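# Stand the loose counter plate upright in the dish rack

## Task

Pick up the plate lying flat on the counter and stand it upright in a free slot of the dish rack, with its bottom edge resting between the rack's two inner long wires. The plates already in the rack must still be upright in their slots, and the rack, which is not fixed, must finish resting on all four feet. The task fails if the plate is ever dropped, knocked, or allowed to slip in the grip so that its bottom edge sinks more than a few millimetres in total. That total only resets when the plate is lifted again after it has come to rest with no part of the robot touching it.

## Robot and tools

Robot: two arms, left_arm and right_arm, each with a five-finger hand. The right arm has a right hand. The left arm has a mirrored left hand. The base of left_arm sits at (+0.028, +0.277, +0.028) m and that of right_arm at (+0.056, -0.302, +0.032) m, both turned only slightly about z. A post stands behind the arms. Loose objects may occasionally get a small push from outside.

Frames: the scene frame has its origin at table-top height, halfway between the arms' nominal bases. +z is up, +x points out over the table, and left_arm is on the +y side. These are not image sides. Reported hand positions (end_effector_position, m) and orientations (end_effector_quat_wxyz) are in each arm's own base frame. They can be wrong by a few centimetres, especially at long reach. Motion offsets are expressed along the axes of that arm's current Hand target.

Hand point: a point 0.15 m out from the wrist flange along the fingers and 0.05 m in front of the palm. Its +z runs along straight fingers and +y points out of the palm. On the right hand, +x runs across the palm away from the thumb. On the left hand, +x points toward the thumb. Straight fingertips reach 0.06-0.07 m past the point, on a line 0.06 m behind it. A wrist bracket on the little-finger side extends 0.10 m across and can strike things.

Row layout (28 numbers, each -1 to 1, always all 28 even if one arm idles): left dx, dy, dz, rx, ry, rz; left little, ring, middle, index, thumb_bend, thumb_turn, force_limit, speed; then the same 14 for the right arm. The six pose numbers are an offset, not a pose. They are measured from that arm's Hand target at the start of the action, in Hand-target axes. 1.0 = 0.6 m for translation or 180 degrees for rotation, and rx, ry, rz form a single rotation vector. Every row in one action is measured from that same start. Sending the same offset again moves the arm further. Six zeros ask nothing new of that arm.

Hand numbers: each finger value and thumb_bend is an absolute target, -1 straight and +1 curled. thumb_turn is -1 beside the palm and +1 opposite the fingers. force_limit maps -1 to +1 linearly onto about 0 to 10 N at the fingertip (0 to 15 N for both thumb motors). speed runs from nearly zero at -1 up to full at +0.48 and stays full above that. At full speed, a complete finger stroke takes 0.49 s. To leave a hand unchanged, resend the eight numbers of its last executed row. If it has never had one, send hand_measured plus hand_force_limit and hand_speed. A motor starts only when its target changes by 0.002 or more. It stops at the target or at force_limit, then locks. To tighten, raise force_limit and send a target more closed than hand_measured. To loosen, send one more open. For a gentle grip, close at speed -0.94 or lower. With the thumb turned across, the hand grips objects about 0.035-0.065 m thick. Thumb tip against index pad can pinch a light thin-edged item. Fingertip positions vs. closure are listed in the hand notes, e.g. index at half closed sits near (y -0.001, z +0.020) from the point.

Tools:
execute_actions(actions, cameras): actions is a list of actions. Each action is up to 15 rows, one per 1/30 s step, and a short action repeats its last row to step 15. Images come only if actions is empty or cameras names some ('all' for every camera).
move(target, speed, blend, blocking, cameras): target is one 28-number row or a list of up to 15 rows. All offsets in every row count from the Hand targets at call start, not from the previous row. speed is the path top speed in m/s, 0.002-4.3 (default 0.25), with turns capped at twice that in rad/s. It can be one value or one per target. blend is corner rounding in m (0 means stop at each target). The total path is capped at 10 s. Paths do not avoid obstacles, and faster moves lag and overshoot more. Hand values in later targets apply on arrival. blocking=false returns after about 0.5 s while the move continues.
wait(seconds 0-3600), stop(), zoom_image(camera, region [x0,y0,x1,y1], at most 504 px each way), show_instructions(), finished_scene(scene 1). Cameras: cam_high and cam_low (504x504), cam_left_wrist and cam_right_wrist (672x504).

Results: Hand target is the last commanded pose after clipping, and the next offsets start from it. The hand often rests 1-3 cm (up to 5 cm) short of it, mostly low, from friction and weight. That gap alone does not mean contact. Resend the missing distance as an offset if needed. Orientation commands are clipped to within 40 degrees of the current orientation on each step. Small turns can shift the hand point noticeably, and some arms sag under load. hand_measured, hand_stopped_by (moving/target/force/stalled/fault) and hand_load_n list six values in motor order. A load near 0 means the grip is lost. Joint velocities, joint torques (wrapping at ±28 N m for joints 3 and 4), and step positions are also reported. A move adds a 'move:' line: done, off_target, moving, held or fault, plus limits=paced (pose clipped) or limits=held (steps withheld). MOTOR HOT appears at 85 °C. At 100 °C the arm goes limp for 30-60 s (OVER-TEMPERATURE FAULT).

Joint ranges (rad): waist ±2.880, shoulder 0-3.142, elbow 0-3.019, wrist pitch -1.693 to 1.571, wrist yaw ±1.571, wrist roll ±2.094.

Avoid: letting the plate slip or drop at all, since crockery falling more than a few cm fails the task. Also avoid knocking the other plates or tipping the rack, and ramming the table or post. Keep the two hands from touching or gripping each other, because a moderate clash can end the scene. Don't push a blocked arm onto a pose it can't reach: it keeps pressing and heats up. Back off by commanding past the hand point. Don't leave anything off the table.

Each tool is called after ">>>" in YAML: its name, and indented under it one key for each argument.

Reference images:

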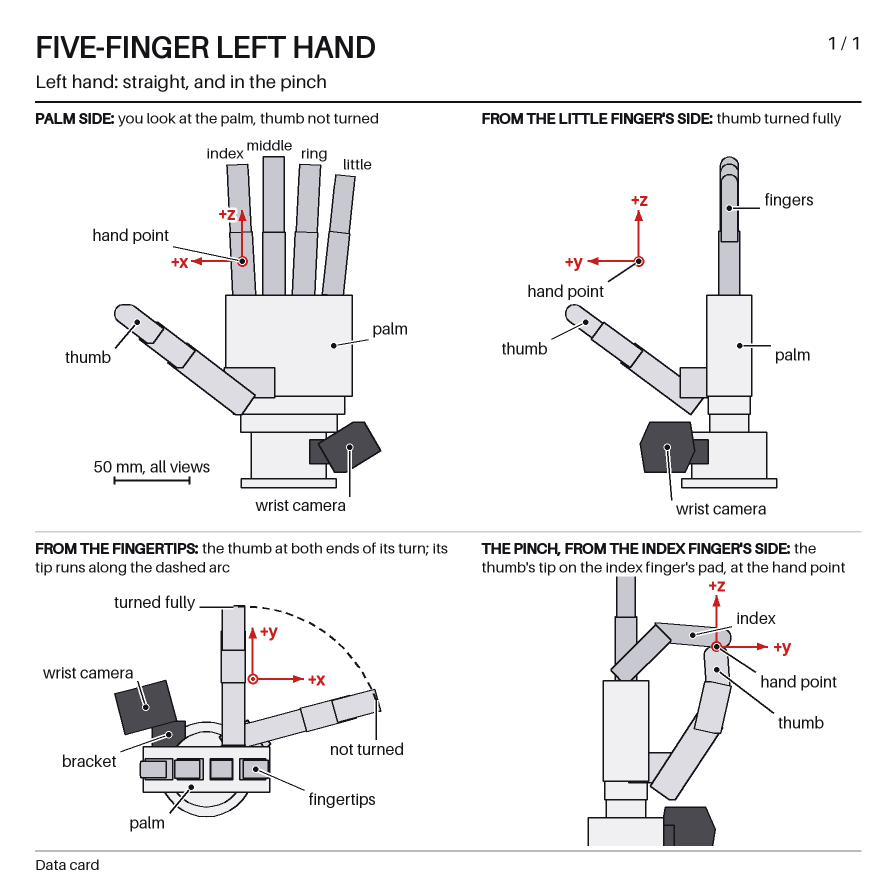

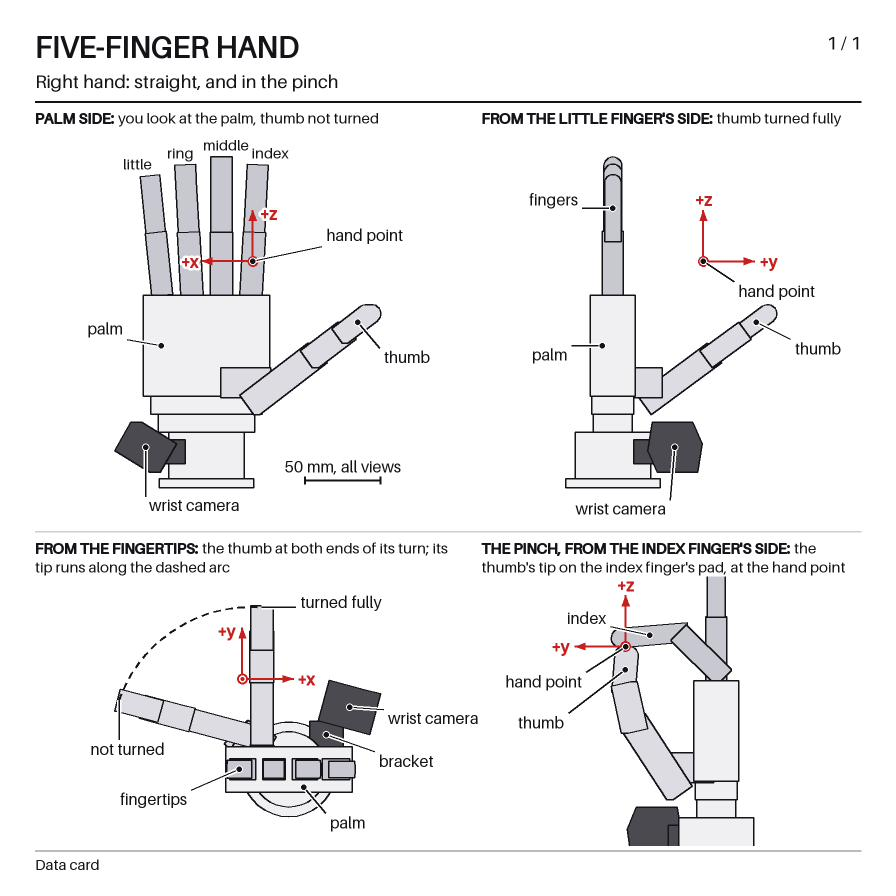

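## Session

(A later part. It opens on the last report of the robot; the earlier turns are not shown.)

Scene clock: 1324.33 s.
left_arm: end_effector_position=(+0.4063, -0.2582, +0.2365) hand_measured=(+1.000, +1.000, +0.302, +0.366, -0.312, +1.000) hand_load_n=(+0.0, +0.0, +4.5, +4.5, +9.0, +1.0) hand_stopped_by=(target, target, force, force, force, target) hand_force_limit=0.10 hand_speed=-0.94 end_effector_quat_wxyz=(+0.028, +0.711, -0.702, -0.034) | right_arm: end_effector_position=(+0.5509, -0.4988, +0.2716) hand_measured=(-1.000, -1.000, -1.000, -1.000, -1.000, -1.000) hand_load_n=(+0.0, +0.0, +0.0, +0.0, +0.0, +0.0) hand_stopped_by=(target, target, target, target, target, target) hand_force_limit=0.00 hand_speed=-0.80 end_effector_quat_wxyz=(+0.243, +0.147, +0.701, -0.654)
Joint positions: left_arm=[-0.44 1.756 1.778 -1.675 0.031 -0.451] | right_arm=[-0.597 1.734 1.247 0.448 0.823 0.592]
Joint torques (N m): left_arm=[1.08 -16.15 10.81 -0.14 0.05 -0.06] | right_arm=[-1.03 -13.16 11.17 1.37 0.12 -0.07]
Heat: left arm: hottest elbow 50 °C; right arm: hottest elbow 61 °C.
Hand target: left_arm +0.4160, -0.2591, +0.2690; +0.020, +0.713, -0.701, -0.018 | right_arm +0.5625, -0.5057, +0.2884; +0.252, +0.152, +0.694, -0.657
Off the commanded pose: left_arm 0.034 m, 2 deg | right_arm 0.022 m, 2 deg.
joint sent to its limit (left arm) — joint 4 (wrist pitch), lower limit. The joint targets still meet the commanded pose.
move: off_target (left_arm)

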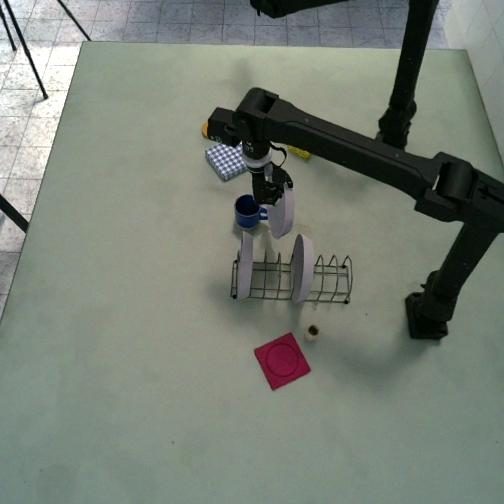

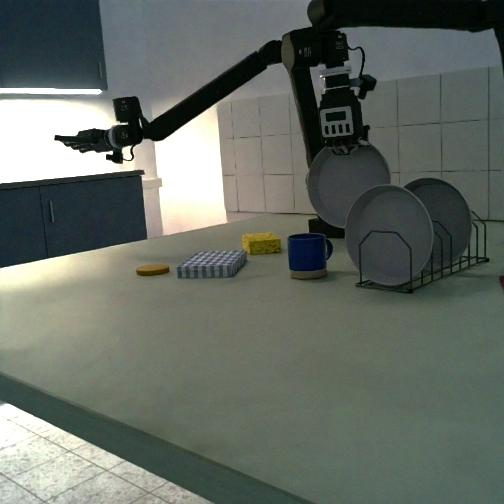

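>>> move:
  target:
    - [-0.15,-0.006,0,0,0,0,1,1,0.7,0.75,0.1,1,0.1,-0.94,0,0,0,0,0,0,-1,-1,-1,-1,-1,-1,0,-0.8]
  speed: 0.05
  cameras: ["all"]

>>> zoom_image:
  camera: "cam_high"
  region: [210, 160, 370, 320]

>>> zoom_image:
  camera: "cam_low"
  region: [254, 60, 504, 310]

>>> zoom_image:
  camera: "cam_left_wrist"
  region: [0, 0, 400, 300]

Scene clock: 1341.47 s.
left_arm: end_effector_position=(+0.4216, -0.1770, +0.2498) hand_measured=(+1.000, +1.000, +0.302, +0.366, -0.312, +1.000) hand_load_n=(+0.0, +0.0, +5.0, +4.5, +9.5, +1.0) hand_stopped_by=(target, target, force, force, force, target) hand_force_limit=0.10 hand_speed=-0.94 end_effector_quat_wxyz=(+0.023, +0.713, -0.701, -0.023) | right_arm: end_effector_position=(+0.5509, -0.4988, +0.2716) hand_measured=(-1.000, -1.000, -1.000, -1.000, -1.000, -1.000) hand_load_n=(+0.0, -0.5, +0.0, +0.0, +0.0, +0.0) hand_stopped_by=(target, target, target, target, target, target) hand_force_limit=0.00 hand_speed=-0.80 end_effector_quat_wxyz=(+0.243, +0.147, +0.701, -0.654)
Joint positions: left_arm=[-0.285 1.699 1.741 -1.675 0.019 -0.301] | right_arm=[-0.597 1.734 1.247 0.448 0.823 0.592]
Joint torques (N m): left_arm=[1.61 -15.79 7.39 -0.12 0.05 0.03] | right_arm=[-1.08 -13.16 11.17 1.39 0.12 -0.07]
Heat: left arm: hottest elbow 49 °C; right arm: hottest elbow 61 °C.
Hand target: left_arm +0.4181, -0.1692, +0.2686; +0.020, +0.713, -0.701, -0.018 | right_arm +0.5625, -0.5057, +0.2884; +0.252, +0.152, +0.694, -0.657
Off the commanded pose: left_arm 0.021 m, 1 deg | right_arm 0.022 m, 2 deg.
joint sent to its limit (left arm) — joint 4 (wrist pitch), lower limit. The joint targets still meet the commanded pose.
move: off_target (left_arm)

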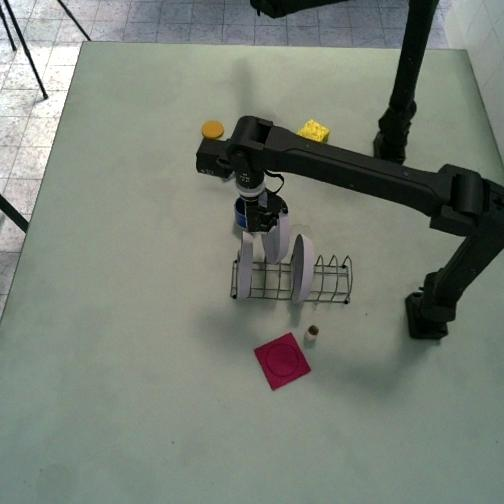

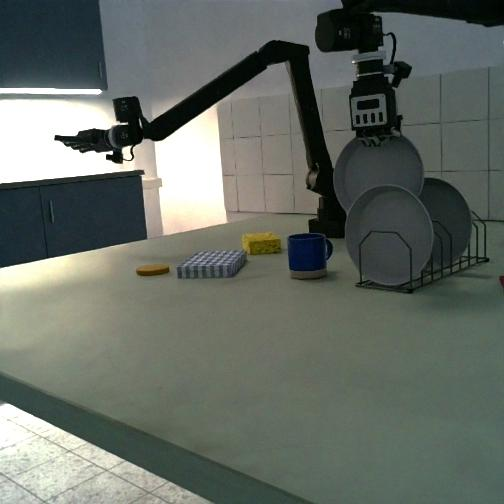

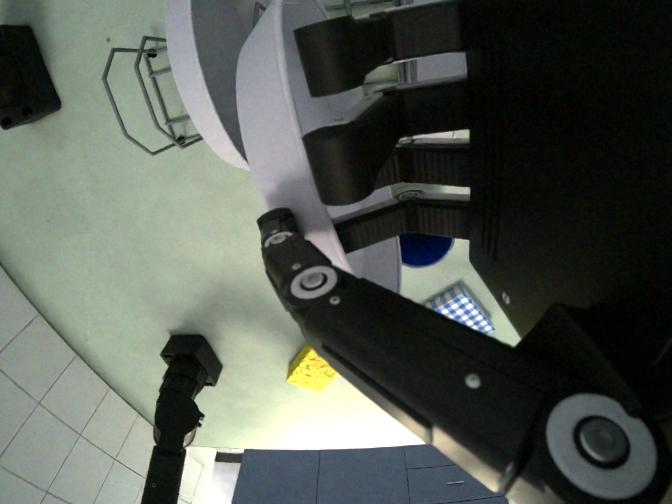

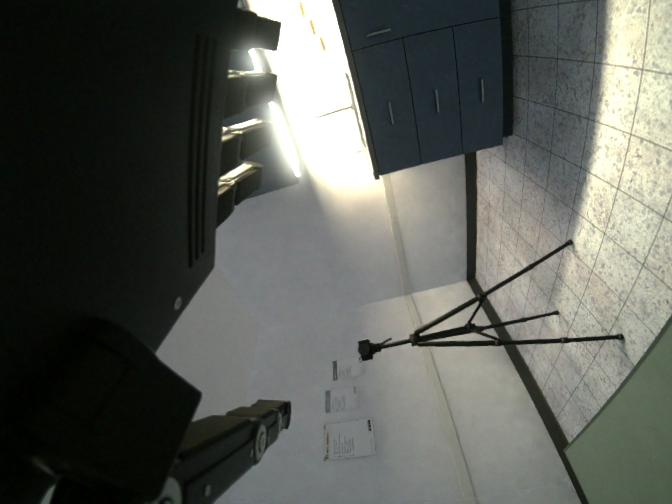

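Scaled by 3.150 from the camera's image (finer frame: 720x720).

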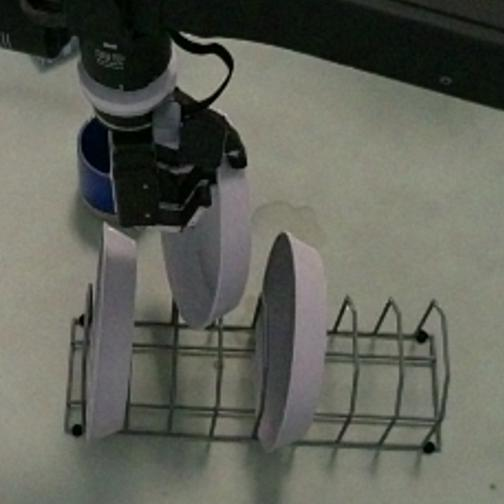

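Scaled by 2.016 from the camera's image (finer frame: 720x720).

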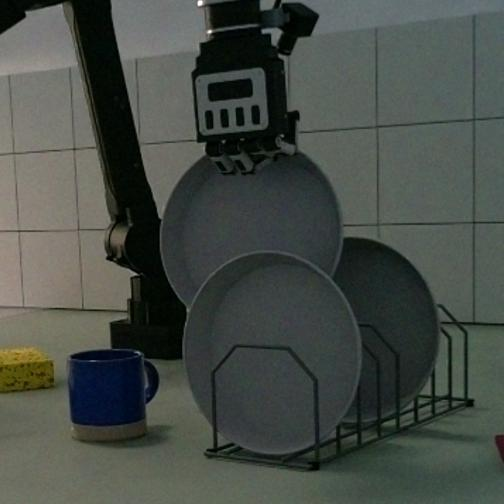

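Scaled by 1.260 from the camera's image (finer frame: 960x720).

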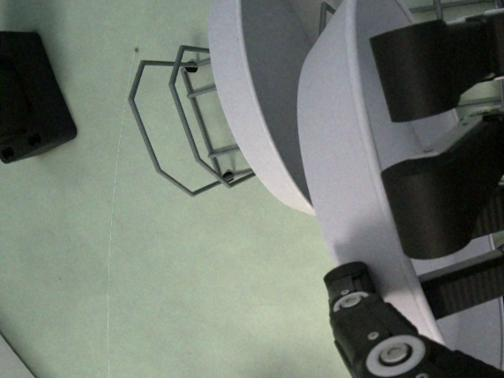

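>>> zoom_image:
  camera: "cam_low"
  region: [320, 120, 490, 290]

>>> zoom_image:
  camera: "cam_high"
  region: [230, 200, 330, 310]

Scaled by 2.965 from the camera's image (finer frame: 720x720).

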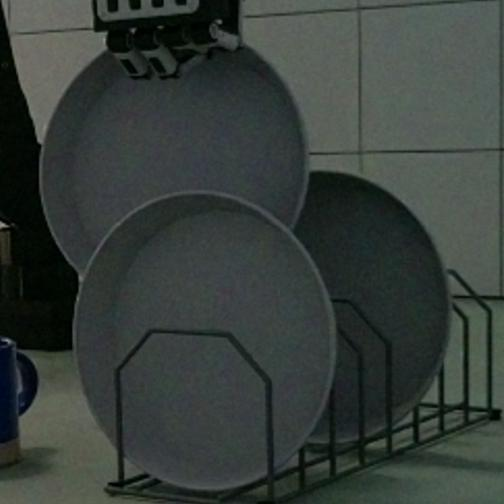

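Scaled by 4.582 from the camera's image (finer frame: 720x720).

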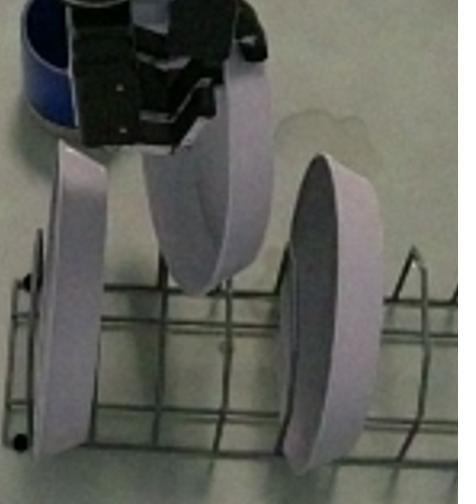

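>>> move:
  target:
    - [0,0,0,-0.0002,-0.0036,0.0666,1,1,0.7,0.75,0.1,1,0.1,-0.94,0,0,0,0,0,0,-1,-1,-1,-1,-1,-1,0,-0.8]
  speed: 0.05
  cameras: ["all"]

>>> zoom_image:
  camera: "cam_low"
  region: [320, 120, 490, 290]

>>> zoom_image:
  camera: "cam_high"
  region: [230, 200, 330, 310]

>>> zoom_image:
  camera: "cam_left_wrist"
  region: [0, 0, 400, 300]

Scene clock: 1494.80 s.
left_arm: end_effector_position=(+0.4172, -0.1641, +0.2498) hand_measured=(+1.000, +1.000, +0.302, +0.366, -0.312, +1.000) hand_load_n=(+0.0, +0.0, +4.5, +4.5, +9.5, +1.0) hand_stopped_by=(target, target, force, force, force, target) hand_force_limit=0.10 hand_speed=-0.94 end_effector_quat_wxyz=(-0.022, -0.645, +0.763, +0.023) | right_arm: end_effector_position=(+0.5509, -0.4988, +0.2716) hand_measured=(-1.000, -1.000, -1.000, -1.000, -1.000, -1.000) hand_load_n=(+0.0, +0.0, +0.0, +0.0, +0.0, +0.0) hand_stopped_by=(target, target, target, target, target, target) hand_force_limit=0.00 hand_speed=-0.80 end_effector_quat_wxyz=(+0.243, +0.147, +0.701, -0.654)
Joint positions: left_arm=[-0.285 1.699 1.741 -1.675 0.012 -0.117] | right_arm=[-0.597 1.734 1.247 0.448 0.823 0.592]
Joint torques (N m): left_arm=[-0.38 -14.33 9.18 -0.13 -0.01 0.08] | right_arm=[-1.08 -13.16 11.17 1.37 0.12 -0.07]
Heat: left arm: hottest elbow 48 °C; right arm: hottest elbow 62 °C.
Hand target: left_arm +0.4181, -0.1692, +0.2686; -0.018, -0.636, +0.771, +0.020 | right_arm +0.5625, -0.5057, +0.2884; +0.252, +0.152, +0.694, -0.657
Off the commanded pose: left_arm 0.019 m, 2 deg | right_arm 0.022 m, 2 deg.
joint sent to its limit (left arm) — joint 4 (wrist pitch), lower limit. The joint targets still meet the commanded pose.
move: off_target (left_arm)

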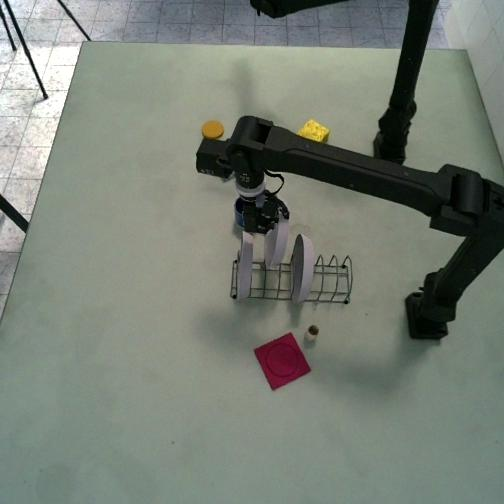

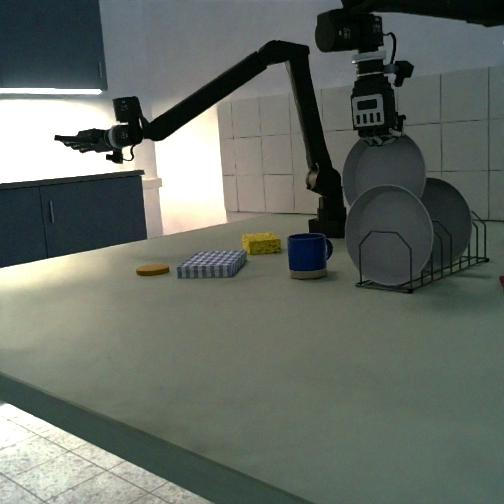

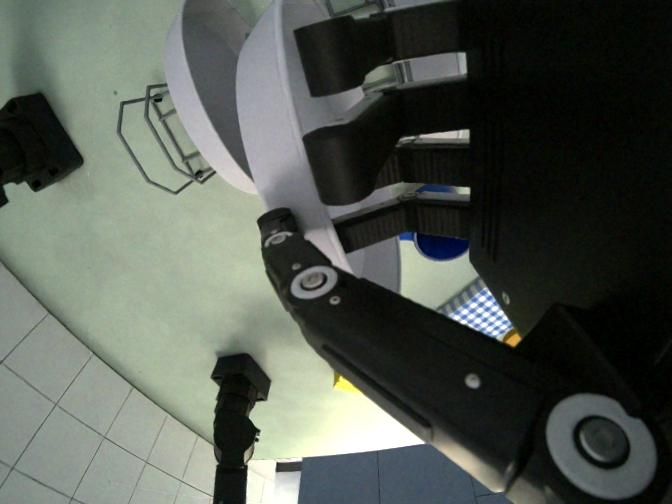

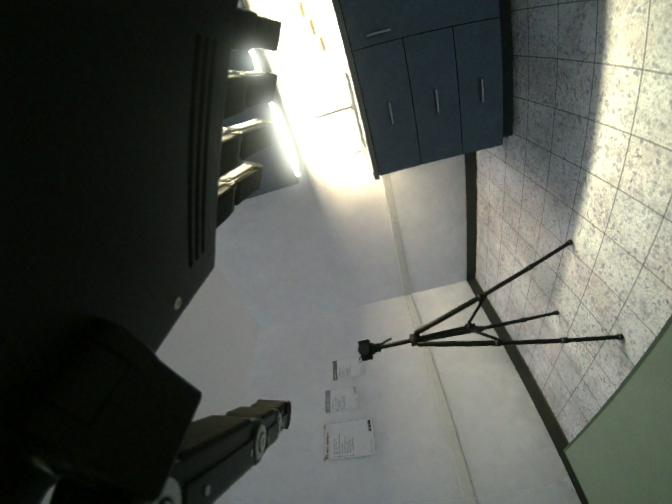

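Scaled by 2.965 from the camera's image (finer frame: 720x720).

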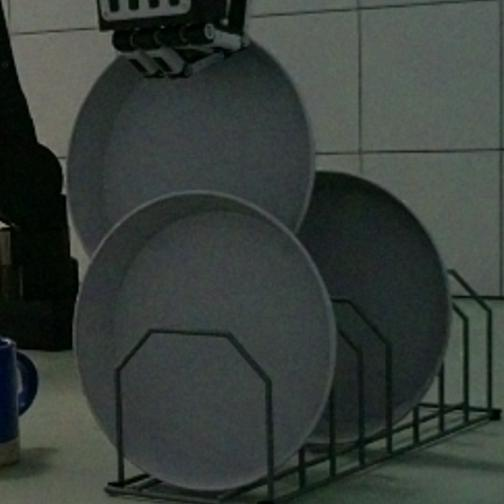

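Scaled by 4.582 from the camera's image (finer frame: 720x720).

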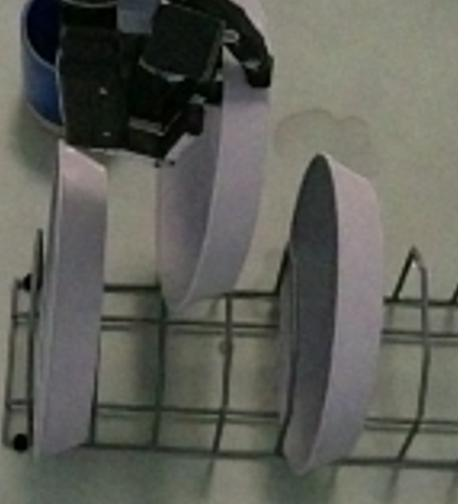

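Scaled by 1.260 from the camera's image (finer frame: 960x720).

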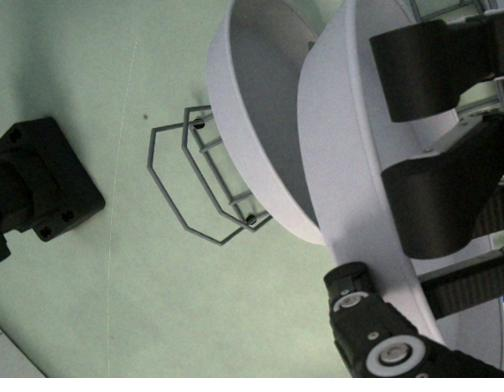

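>>> move:
  target:
    - [-0.1103,0.043,0.0105,0,0,0,1,1,0.7,0.75,0.1,1,0.1,-0.94,0,0,0,0,0,0,-1,-1,-1,-1,-1,-1,0,-0.8]
  speed: 0.04
  cameras: ["all"]

>>> zoom_image:
  camera: "cam_low"
  region: [320, 120, 490, 290]

>>> zoom_image:
  camera: "cam_high"
  region: [230, 200, 330, 310]

>>> zoom_image:
  camera: "cam_left_wrist"
  region: [0, 0, 400, 300]

Scene clock: 1554.40 s.
left_arm: end_effector_position=(+0.4092, -0.1069, +0.2474) hand_measured=(+1.000, +1.000, +0.302, +0.366, -0.312, +1.000) hand_load_n=(+0.0, +0.0, +4.5, +4.5, +9.5, +1.5) hand_stopped_by=(target, target, force, force, force, target) hand_force_limit=0.10 hand_speed=-0.94 end_effector_quat_wxyz=(-0.027, -0.634, +0.772, +0.032) | right_arm: end_effector_position=(+0.5509, -0.4988, +0.2716) hand_measured=(-1.000, -1.000, -1.000, -1.000, -1.000, -1.000) hand_load_n=(+0.0, +0.0, +0.0, +0.0, +0.0, +0.0) hand_stopped_by=(target, target, target, target, target, target) hand_force_limit=0.00 hand_speed=-0.80 end_effector_quat_wxyz=(+0.243, +0.147, +0.701, -0.654)
Joint positions: left_arm=[-0.183 1.659 1.679 -1.675 0.001 0.012] | right_arm=[-0.597 1.734 1.247 0.448 0.823 0.592]
Joint torques (N m): left_arm=[1.67 -15.03 7.31 -0.14 -0.01 0.04] | right_arm=[-1.03 -13.22 11.17 1.37 0.12 -0.07]
Heat: left arm: hottest elbow 51 °C; right arm: hottest elbow 62 °C.
Hand target: left_arm +0.4051, -0.0992, +0.2637; -0.018, -0.636, +0.771, +0.020 | right_arm +0.5625, -0.5057, +0.2884; +0.252, +0.152, +0.694, -0.657
Off the commanded pose: left_arm 0.018 m, 2 deg | right_arm 0.022 m, 2 deg.
joint at its limit (left arm) — joint 4 (wrist pitch), lower limit.
move: off_target (left_arm)

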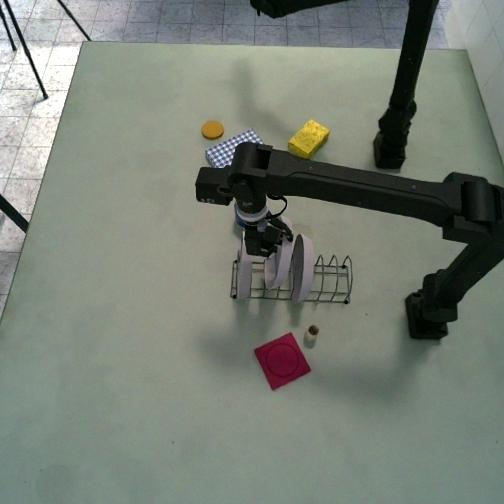

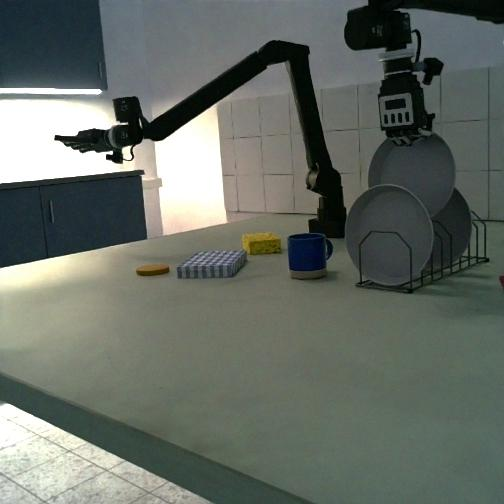

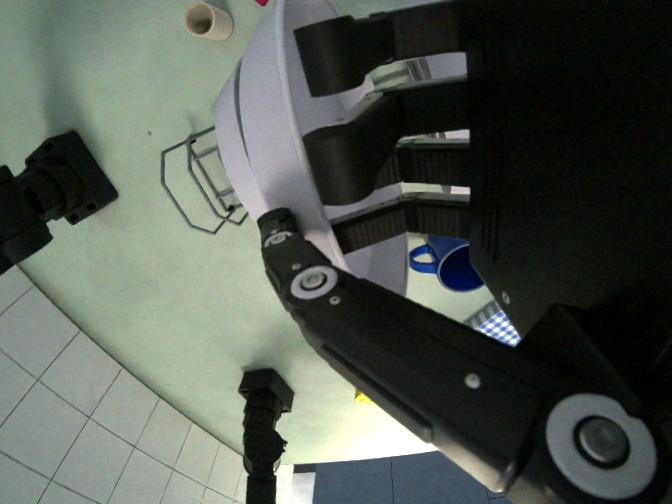

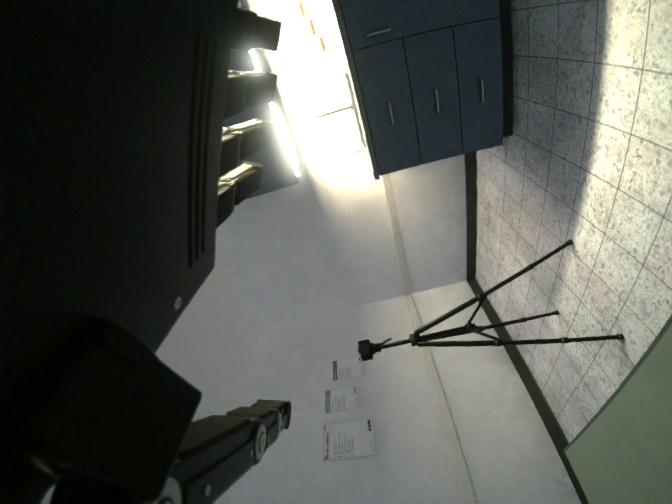

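Scaled by 2.965 from the camera's image (finer frame: 720x720).

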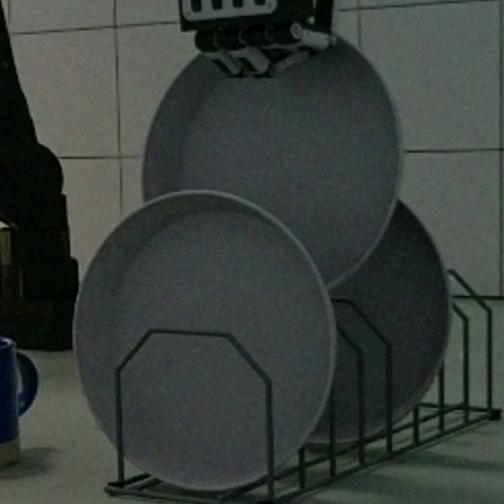

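Scaled by 4.582 from the camera's image (finer frame: 720x720).

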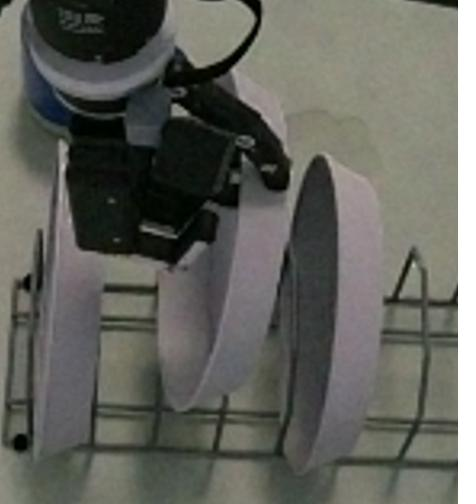

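Scaled by 1.260 from the camera's image (finer frame: 960x720).

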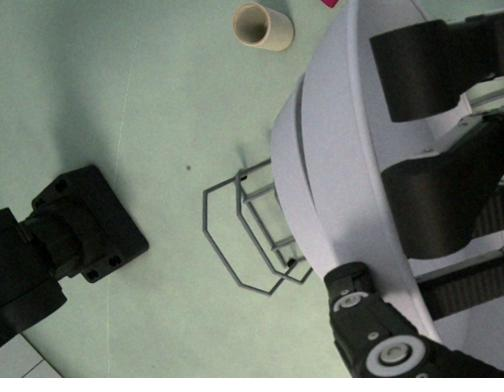

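>>> move:
  target:
    - [-0.0062,0.0347,0.0087,-0.0001,-0.0016,0.0305,1,1,0.7,0.75,0.1,1,0.1,-0.94,0,0,0,0,0,0,-1,-1,-1,-1,-1,-1,0,-0.8]
  speed: 0.04
  cameras: ["all"]

>>> zoom_image:
  camera: "cam_low"
  region: [320, 120, 490, 290]

>>> zoom_image:
  camera: "cam_high"
  region: [230, 200, 330, 310]

>>> zoom_image:
  camera: "cam_left_wrist"
  region: [0, 0, 400, 300]

Scene clock: 1639.47 s.
left_arm: end_effector_position=(+0.3855, -0.0960, +0.2463) hand_measured=(+1.000, +1.000, +0.302, +0.366, -0.312, +1.000) hand_load_n=(+0.0, +0.0, +4.5, +4.5, +9.5, +1.0) hand_stopped_by=(target, target, force, force, force, target) hand_force_limit=0.10 hand_speed=-0.94 end_effector_quat_wxyz=(-0.032, -0.599, +0.800, +0.037) | right_arm: end_effector_position=(+0.5509, -0.4988, +0.2716) hand_measured=(-1.000, -1.000, -1.000, -1.000, -1.000, -1.000) hand_load_n=(+0.0, +0.0, -0.5, +0.0, +0.0, +0.0) hand_stopped_by=(target, target, target, target, target, target) hand_force_limit=0.00 hand_speed=-0.80 end_effector_quat_wxyz=(+0.243, +0.147, +0.701, -0.654)
Joint positions: left_arm=[-0.183 1.607 1.609 -1.67 -0.004 0.102] | right_arm=[-0.597 1.734 1.247 0.448 0.823 0.592]
Joint torques (N m): left_arm=[1.32 -14.21 7.3 0.42 -0.03 0.09] | right_arm=[-1.03 -13.16 11.17 1.37 0.12 -0.07]
Heat: left arm: hottest elbow 48 °C; right arm: hottest elbow 63 °C.
Hand target: left_arm +0.3850, -0.0915, +0.2596; -0.017, -0.598, +0.801, +0.021 | right_arm +0.5625, -0.5057, +0.2884; +0.252, +0.152, +0.694, -0.657
Off the commanded pose: left_arm 0.014 m, 2 deg | right_arm 0.022 m, 2 deg.
move: off_target (left_arm)

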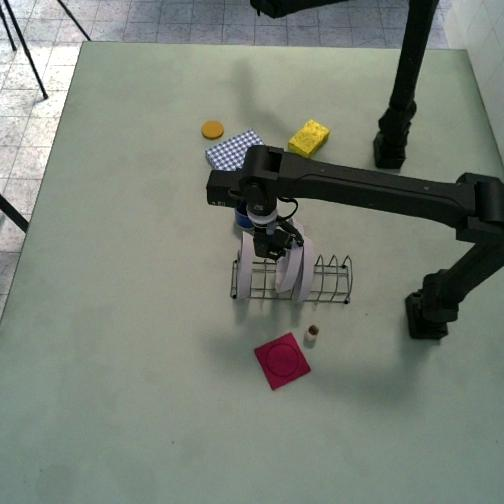

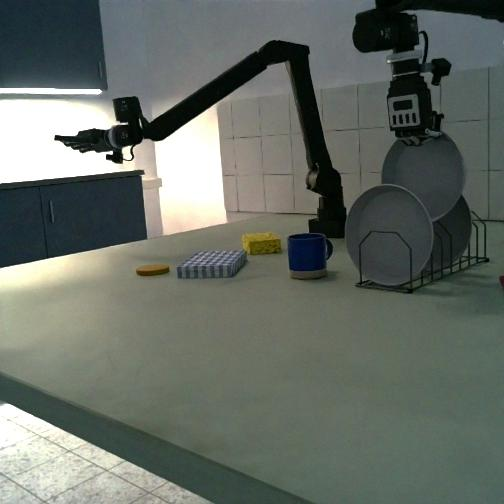

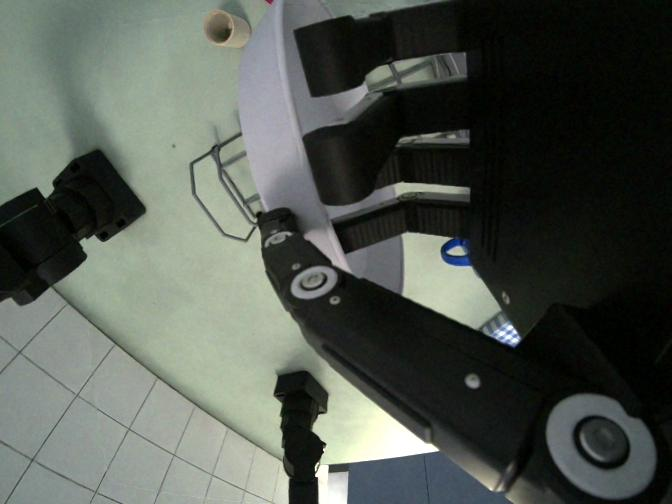

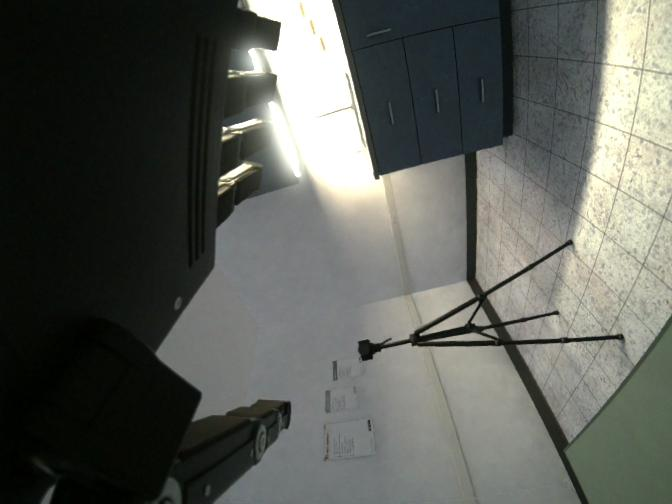

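Scaled by 2.965 from the camera's image (finer frame: 720x720).

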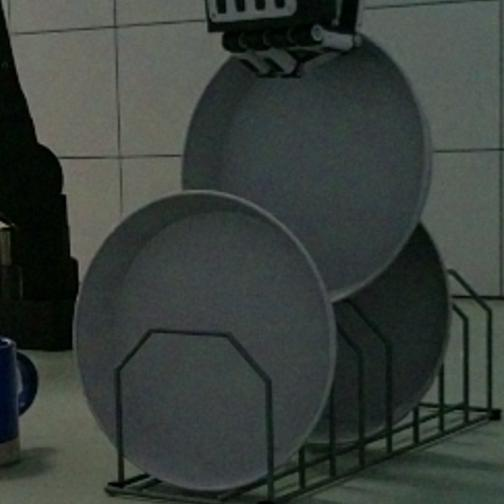

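Scaled by 4.582 from the camera's image (finer frame: 720x720).

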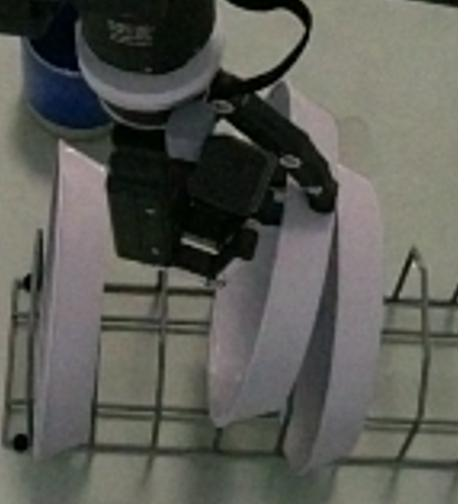

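Scaled by 1.260 from the camera's image (finer frame: 960x720).

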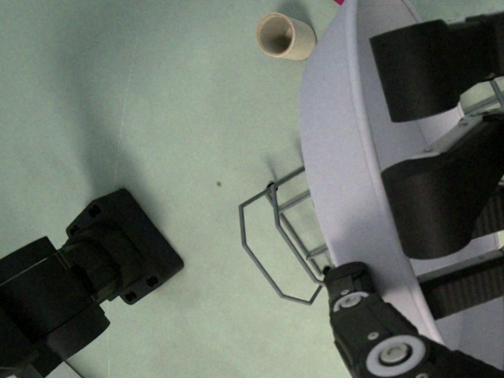

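>>> move:
  target:
    - [0.004,0.0118,0.0342,-0.0161,0,0,1,1,0.7,0.75,0.1,1,0.1,-0.94,0,0,0,0,0,0,-1,-1,-1,-1,-1,-1,0,-0.8]
  speed: 0.03
  cameras: ["all"]

>>> zoom_image:
  camera: "cam_low"
  region: [320, 120, 490, 290]

>>> zoom_image:
  camera: "cam_high"
  region: [230, 200, 330, 310]

Scene clock: 1702.07 s.
left_arm: end_effector_position=(+0.3758, -0.0936, +0.2373) hand_measured=(+1.000, +1.000, +0.302, +0.366, -0.312, +1.000) hand_load_n=(+0.0, +0.0, +4.0, +2.0, +10.5, +1.5) hand_stopped_by=(target, target, force, force, force, target) hand_force_limit=0.10 hand_speed=-0.94 end_effector_quat_wxyz=(-0.040, -0.598, +0.799, +0.048) | right_arm: end_effector_position=(+0.5509, -0.4988, +0.2716) hand_measured=(-1.000, -1.000, -1.000, -1.000, -1.000, -1.000) hand_load_n=(+0.0, +0.0, +0.0, +0.0, +0.0, +0.0) hand_stopped_by=(target, target, target, target, target, target) hand_force_limit=0.00 hand_speed=-0.80 end_effector_quat_wxyz=(+0.243, +0.147, +0.701, -0.654)
Joint positions: left_arm=[-0.183 1.6 1.57 -1.666 -0.006 0.103] | right_arm=[-0.597 1.734 1.247 0.448 0.823 0.592]
Joint torques (N m): left_arm=[0.67 -12.4 6.54 0.61 -0.1 0.02] | right_arm=[-1.08 -13.16 11.17 1.37 0.12 -0.08]
Heat: left arm: hottest elbow 46 °C; right arm: hottest elbow 63 °C.
Hand target: left_arm +0.3765, -0.0915, +0.2396; -0.032, -0.597, +0.800, +0.041 | right_arm +0.5625, -0.5057, +0.2884; +0.252, +0.152, +0.694, -0.657
Off the commanded pose: left_arm 0.003 m, 1 deg | right_arm 0.022 m, 2 deg.
move: done

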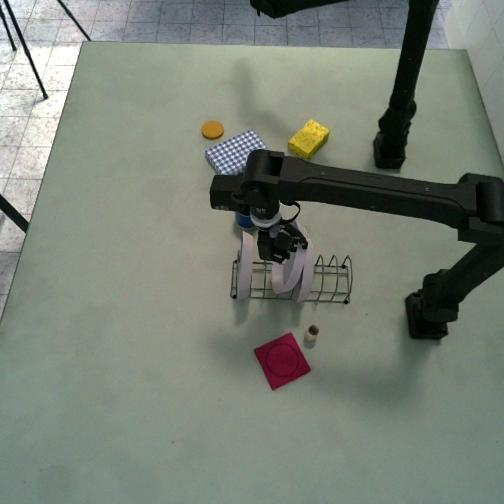

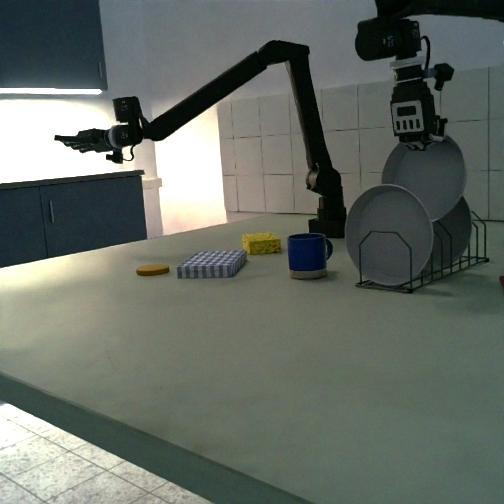

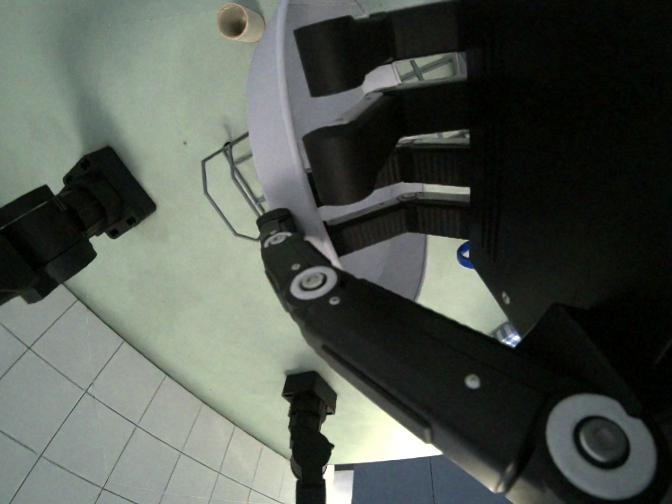

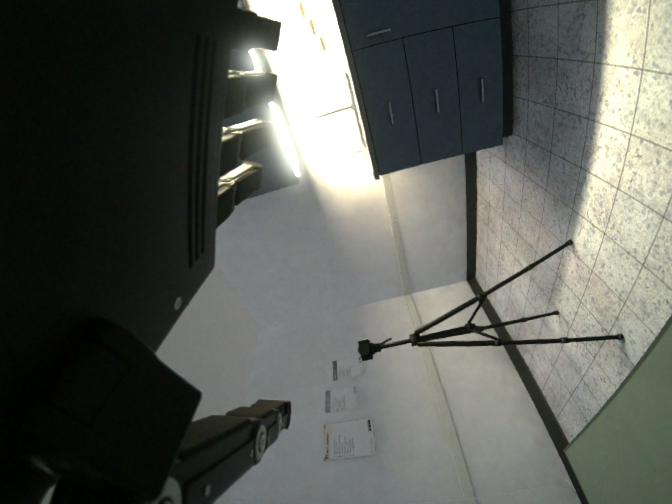

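Scaled by 2.965 from the camera's image (finer frame: 720x720).

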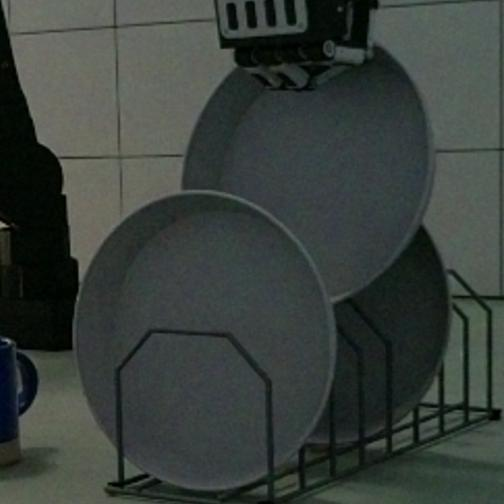

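Scaled by 4.582 from the camera's image (finer frame: 720x720).

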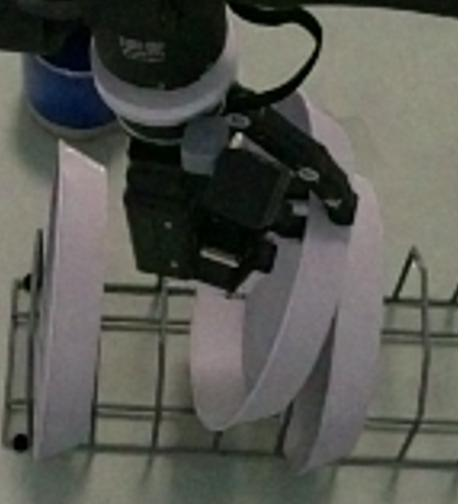

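>>> move:
  target:
    - [-0.0095,-0.03,-0.0198,0,0,0,1,1,0.7,0.75,0.1,1,0.1,-0.94,0,0,0,0,0,0,-1,-1,-1,-1,-1,-1,0,-0.8]
  speed: 0.03
  cameras: ["all"]

>>> zoom_image:
  camera: "cam_low"
  region: [320, 120, 490, 290]

>>> zoom_image:
  camera: "cam_high"
  region: [230, 200, 330, 310]

>>> zoom_image:
  camera: "cam_left_wrist"
  region: [200, 0, 500, 300]

Scene clock: 1801.90 s.
left_arm: end_effector_position=(+0.3822, -0.0943, +0.2394) hand_measured=(+1.000, +1.000, +0.302, +0.366, -0.312, +1.000) hand_load_n=(+0.0, +0.0, +4.5, +3.0, +10.0, +1.5) hand_stopped_by=(target, target, force, force, force, target) hand_force_limit=0.10 hand_speed=-0.94 end_effector_quat_wxyz=(-0.041, -0.597, +0.800, +0.050) | right_arm: end_effector_position=(+0.5509, -0.4988, +0.2716) hand_measured=(-1.000, -1.000, -1.000, -1.000, -1.000, -1.000) hand_load_n=(+0.0, +0.0, +0.0, +0.0, +0.0, +0.0) hand_stopped_by=(target, target, target, target, target, target) hand_force_limit=0.00 hand_speed=-0.80 end_effector_quat_wxyz=(+0.243, +0.147, +0.701, -0.654)
Joint positions: left_arm=[-0.183 1.62 1.599 -1.679 -0.008 0.106] | right_arm=[-0.597 1.734 1.247 0.448 0.823 0.592]
Joint torques (N m): left_arm=[1.49 -10.7 10.32 -0.06 -0.08 0.06] | right_arm=[-1.08 -13.16 11.17 1.37 0.12 -0.07]
Heat: left arm: hottest elbow 44 °C; right arm: hottest elbow 64 °C.
Hand target: left_arm +0.3966, -0.0915, +0.2494; -0.032, -0.597, +0.800, +0.042 | right_arm +0.5625, -0.5057, +0.2884; +0.252, +0.152, +0.694, -0.657
Off the commanded pose: left_arm 0.018 m, 1 deg | right_arm 0.022 m, 2 deg.
joint sent to its limit (left arm) — joint 4 (wrist pitch), lower limit. The joint targets still meet the commanded pose.
move: off_target (left_arm)

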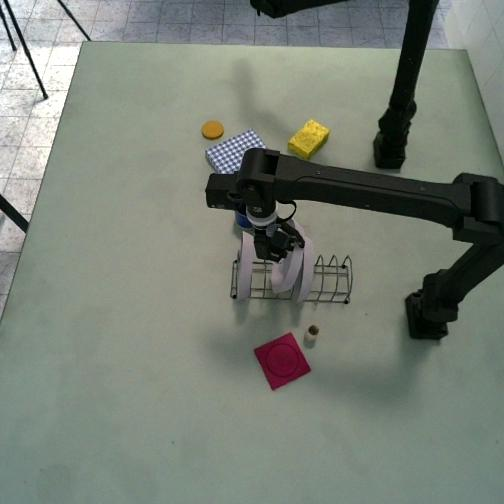

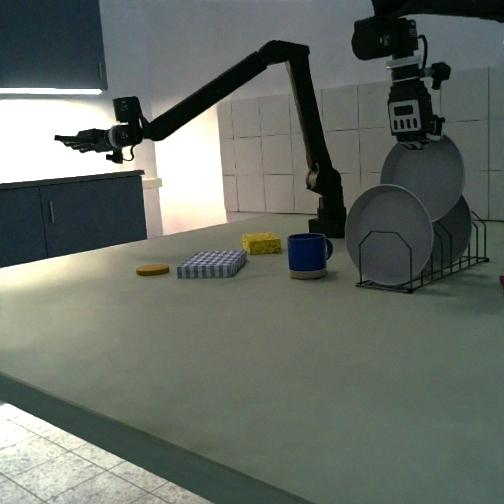

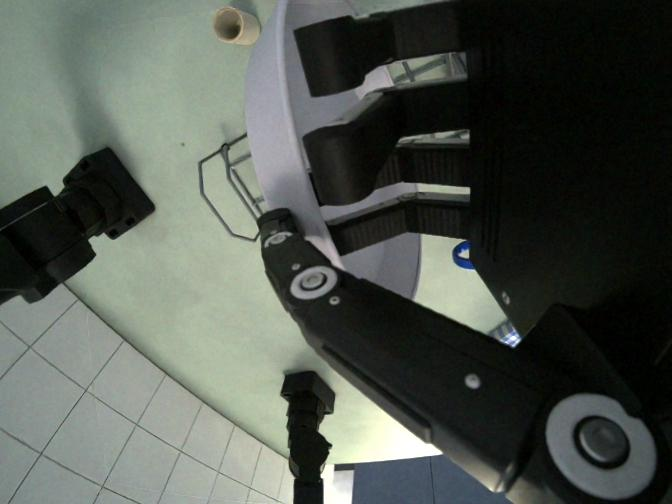

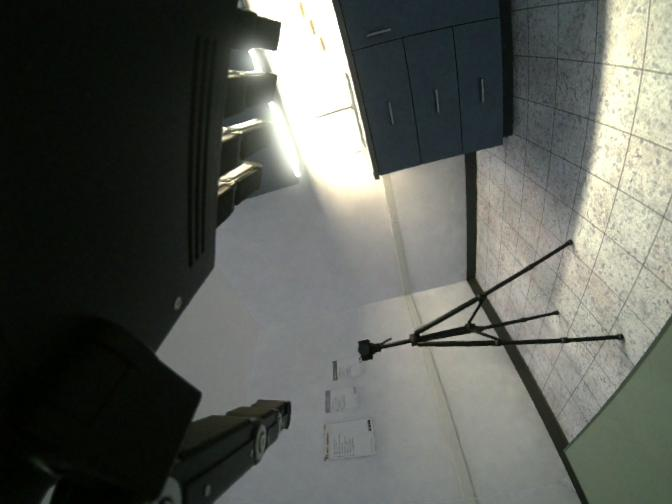

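Scaled by 2.965 from the camera's image (finer frame: 720x720).

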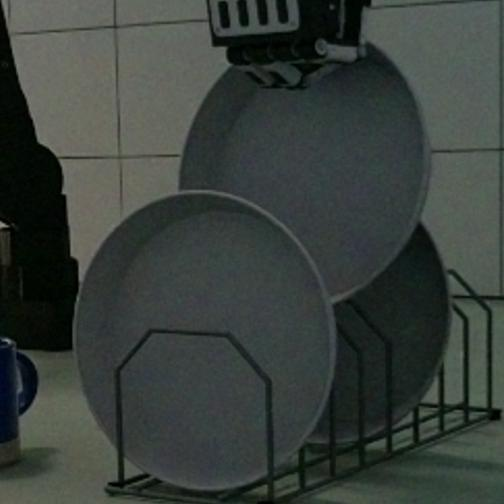

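Scaled by 4.582 from the camera's image (finer frame: 720x720).

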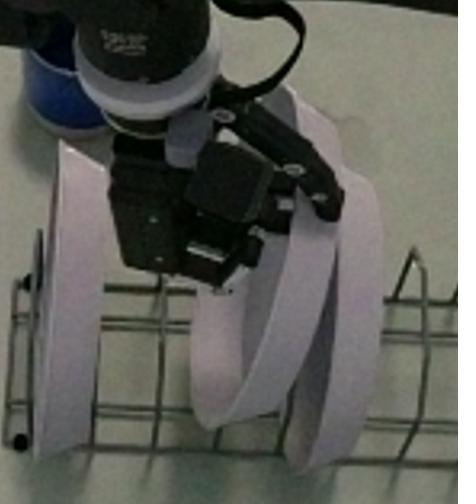

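Scaled by 1.680 from the camera's image (finer frame: 960x720).

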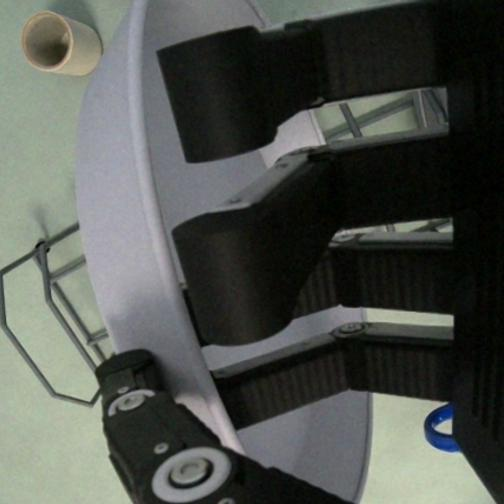

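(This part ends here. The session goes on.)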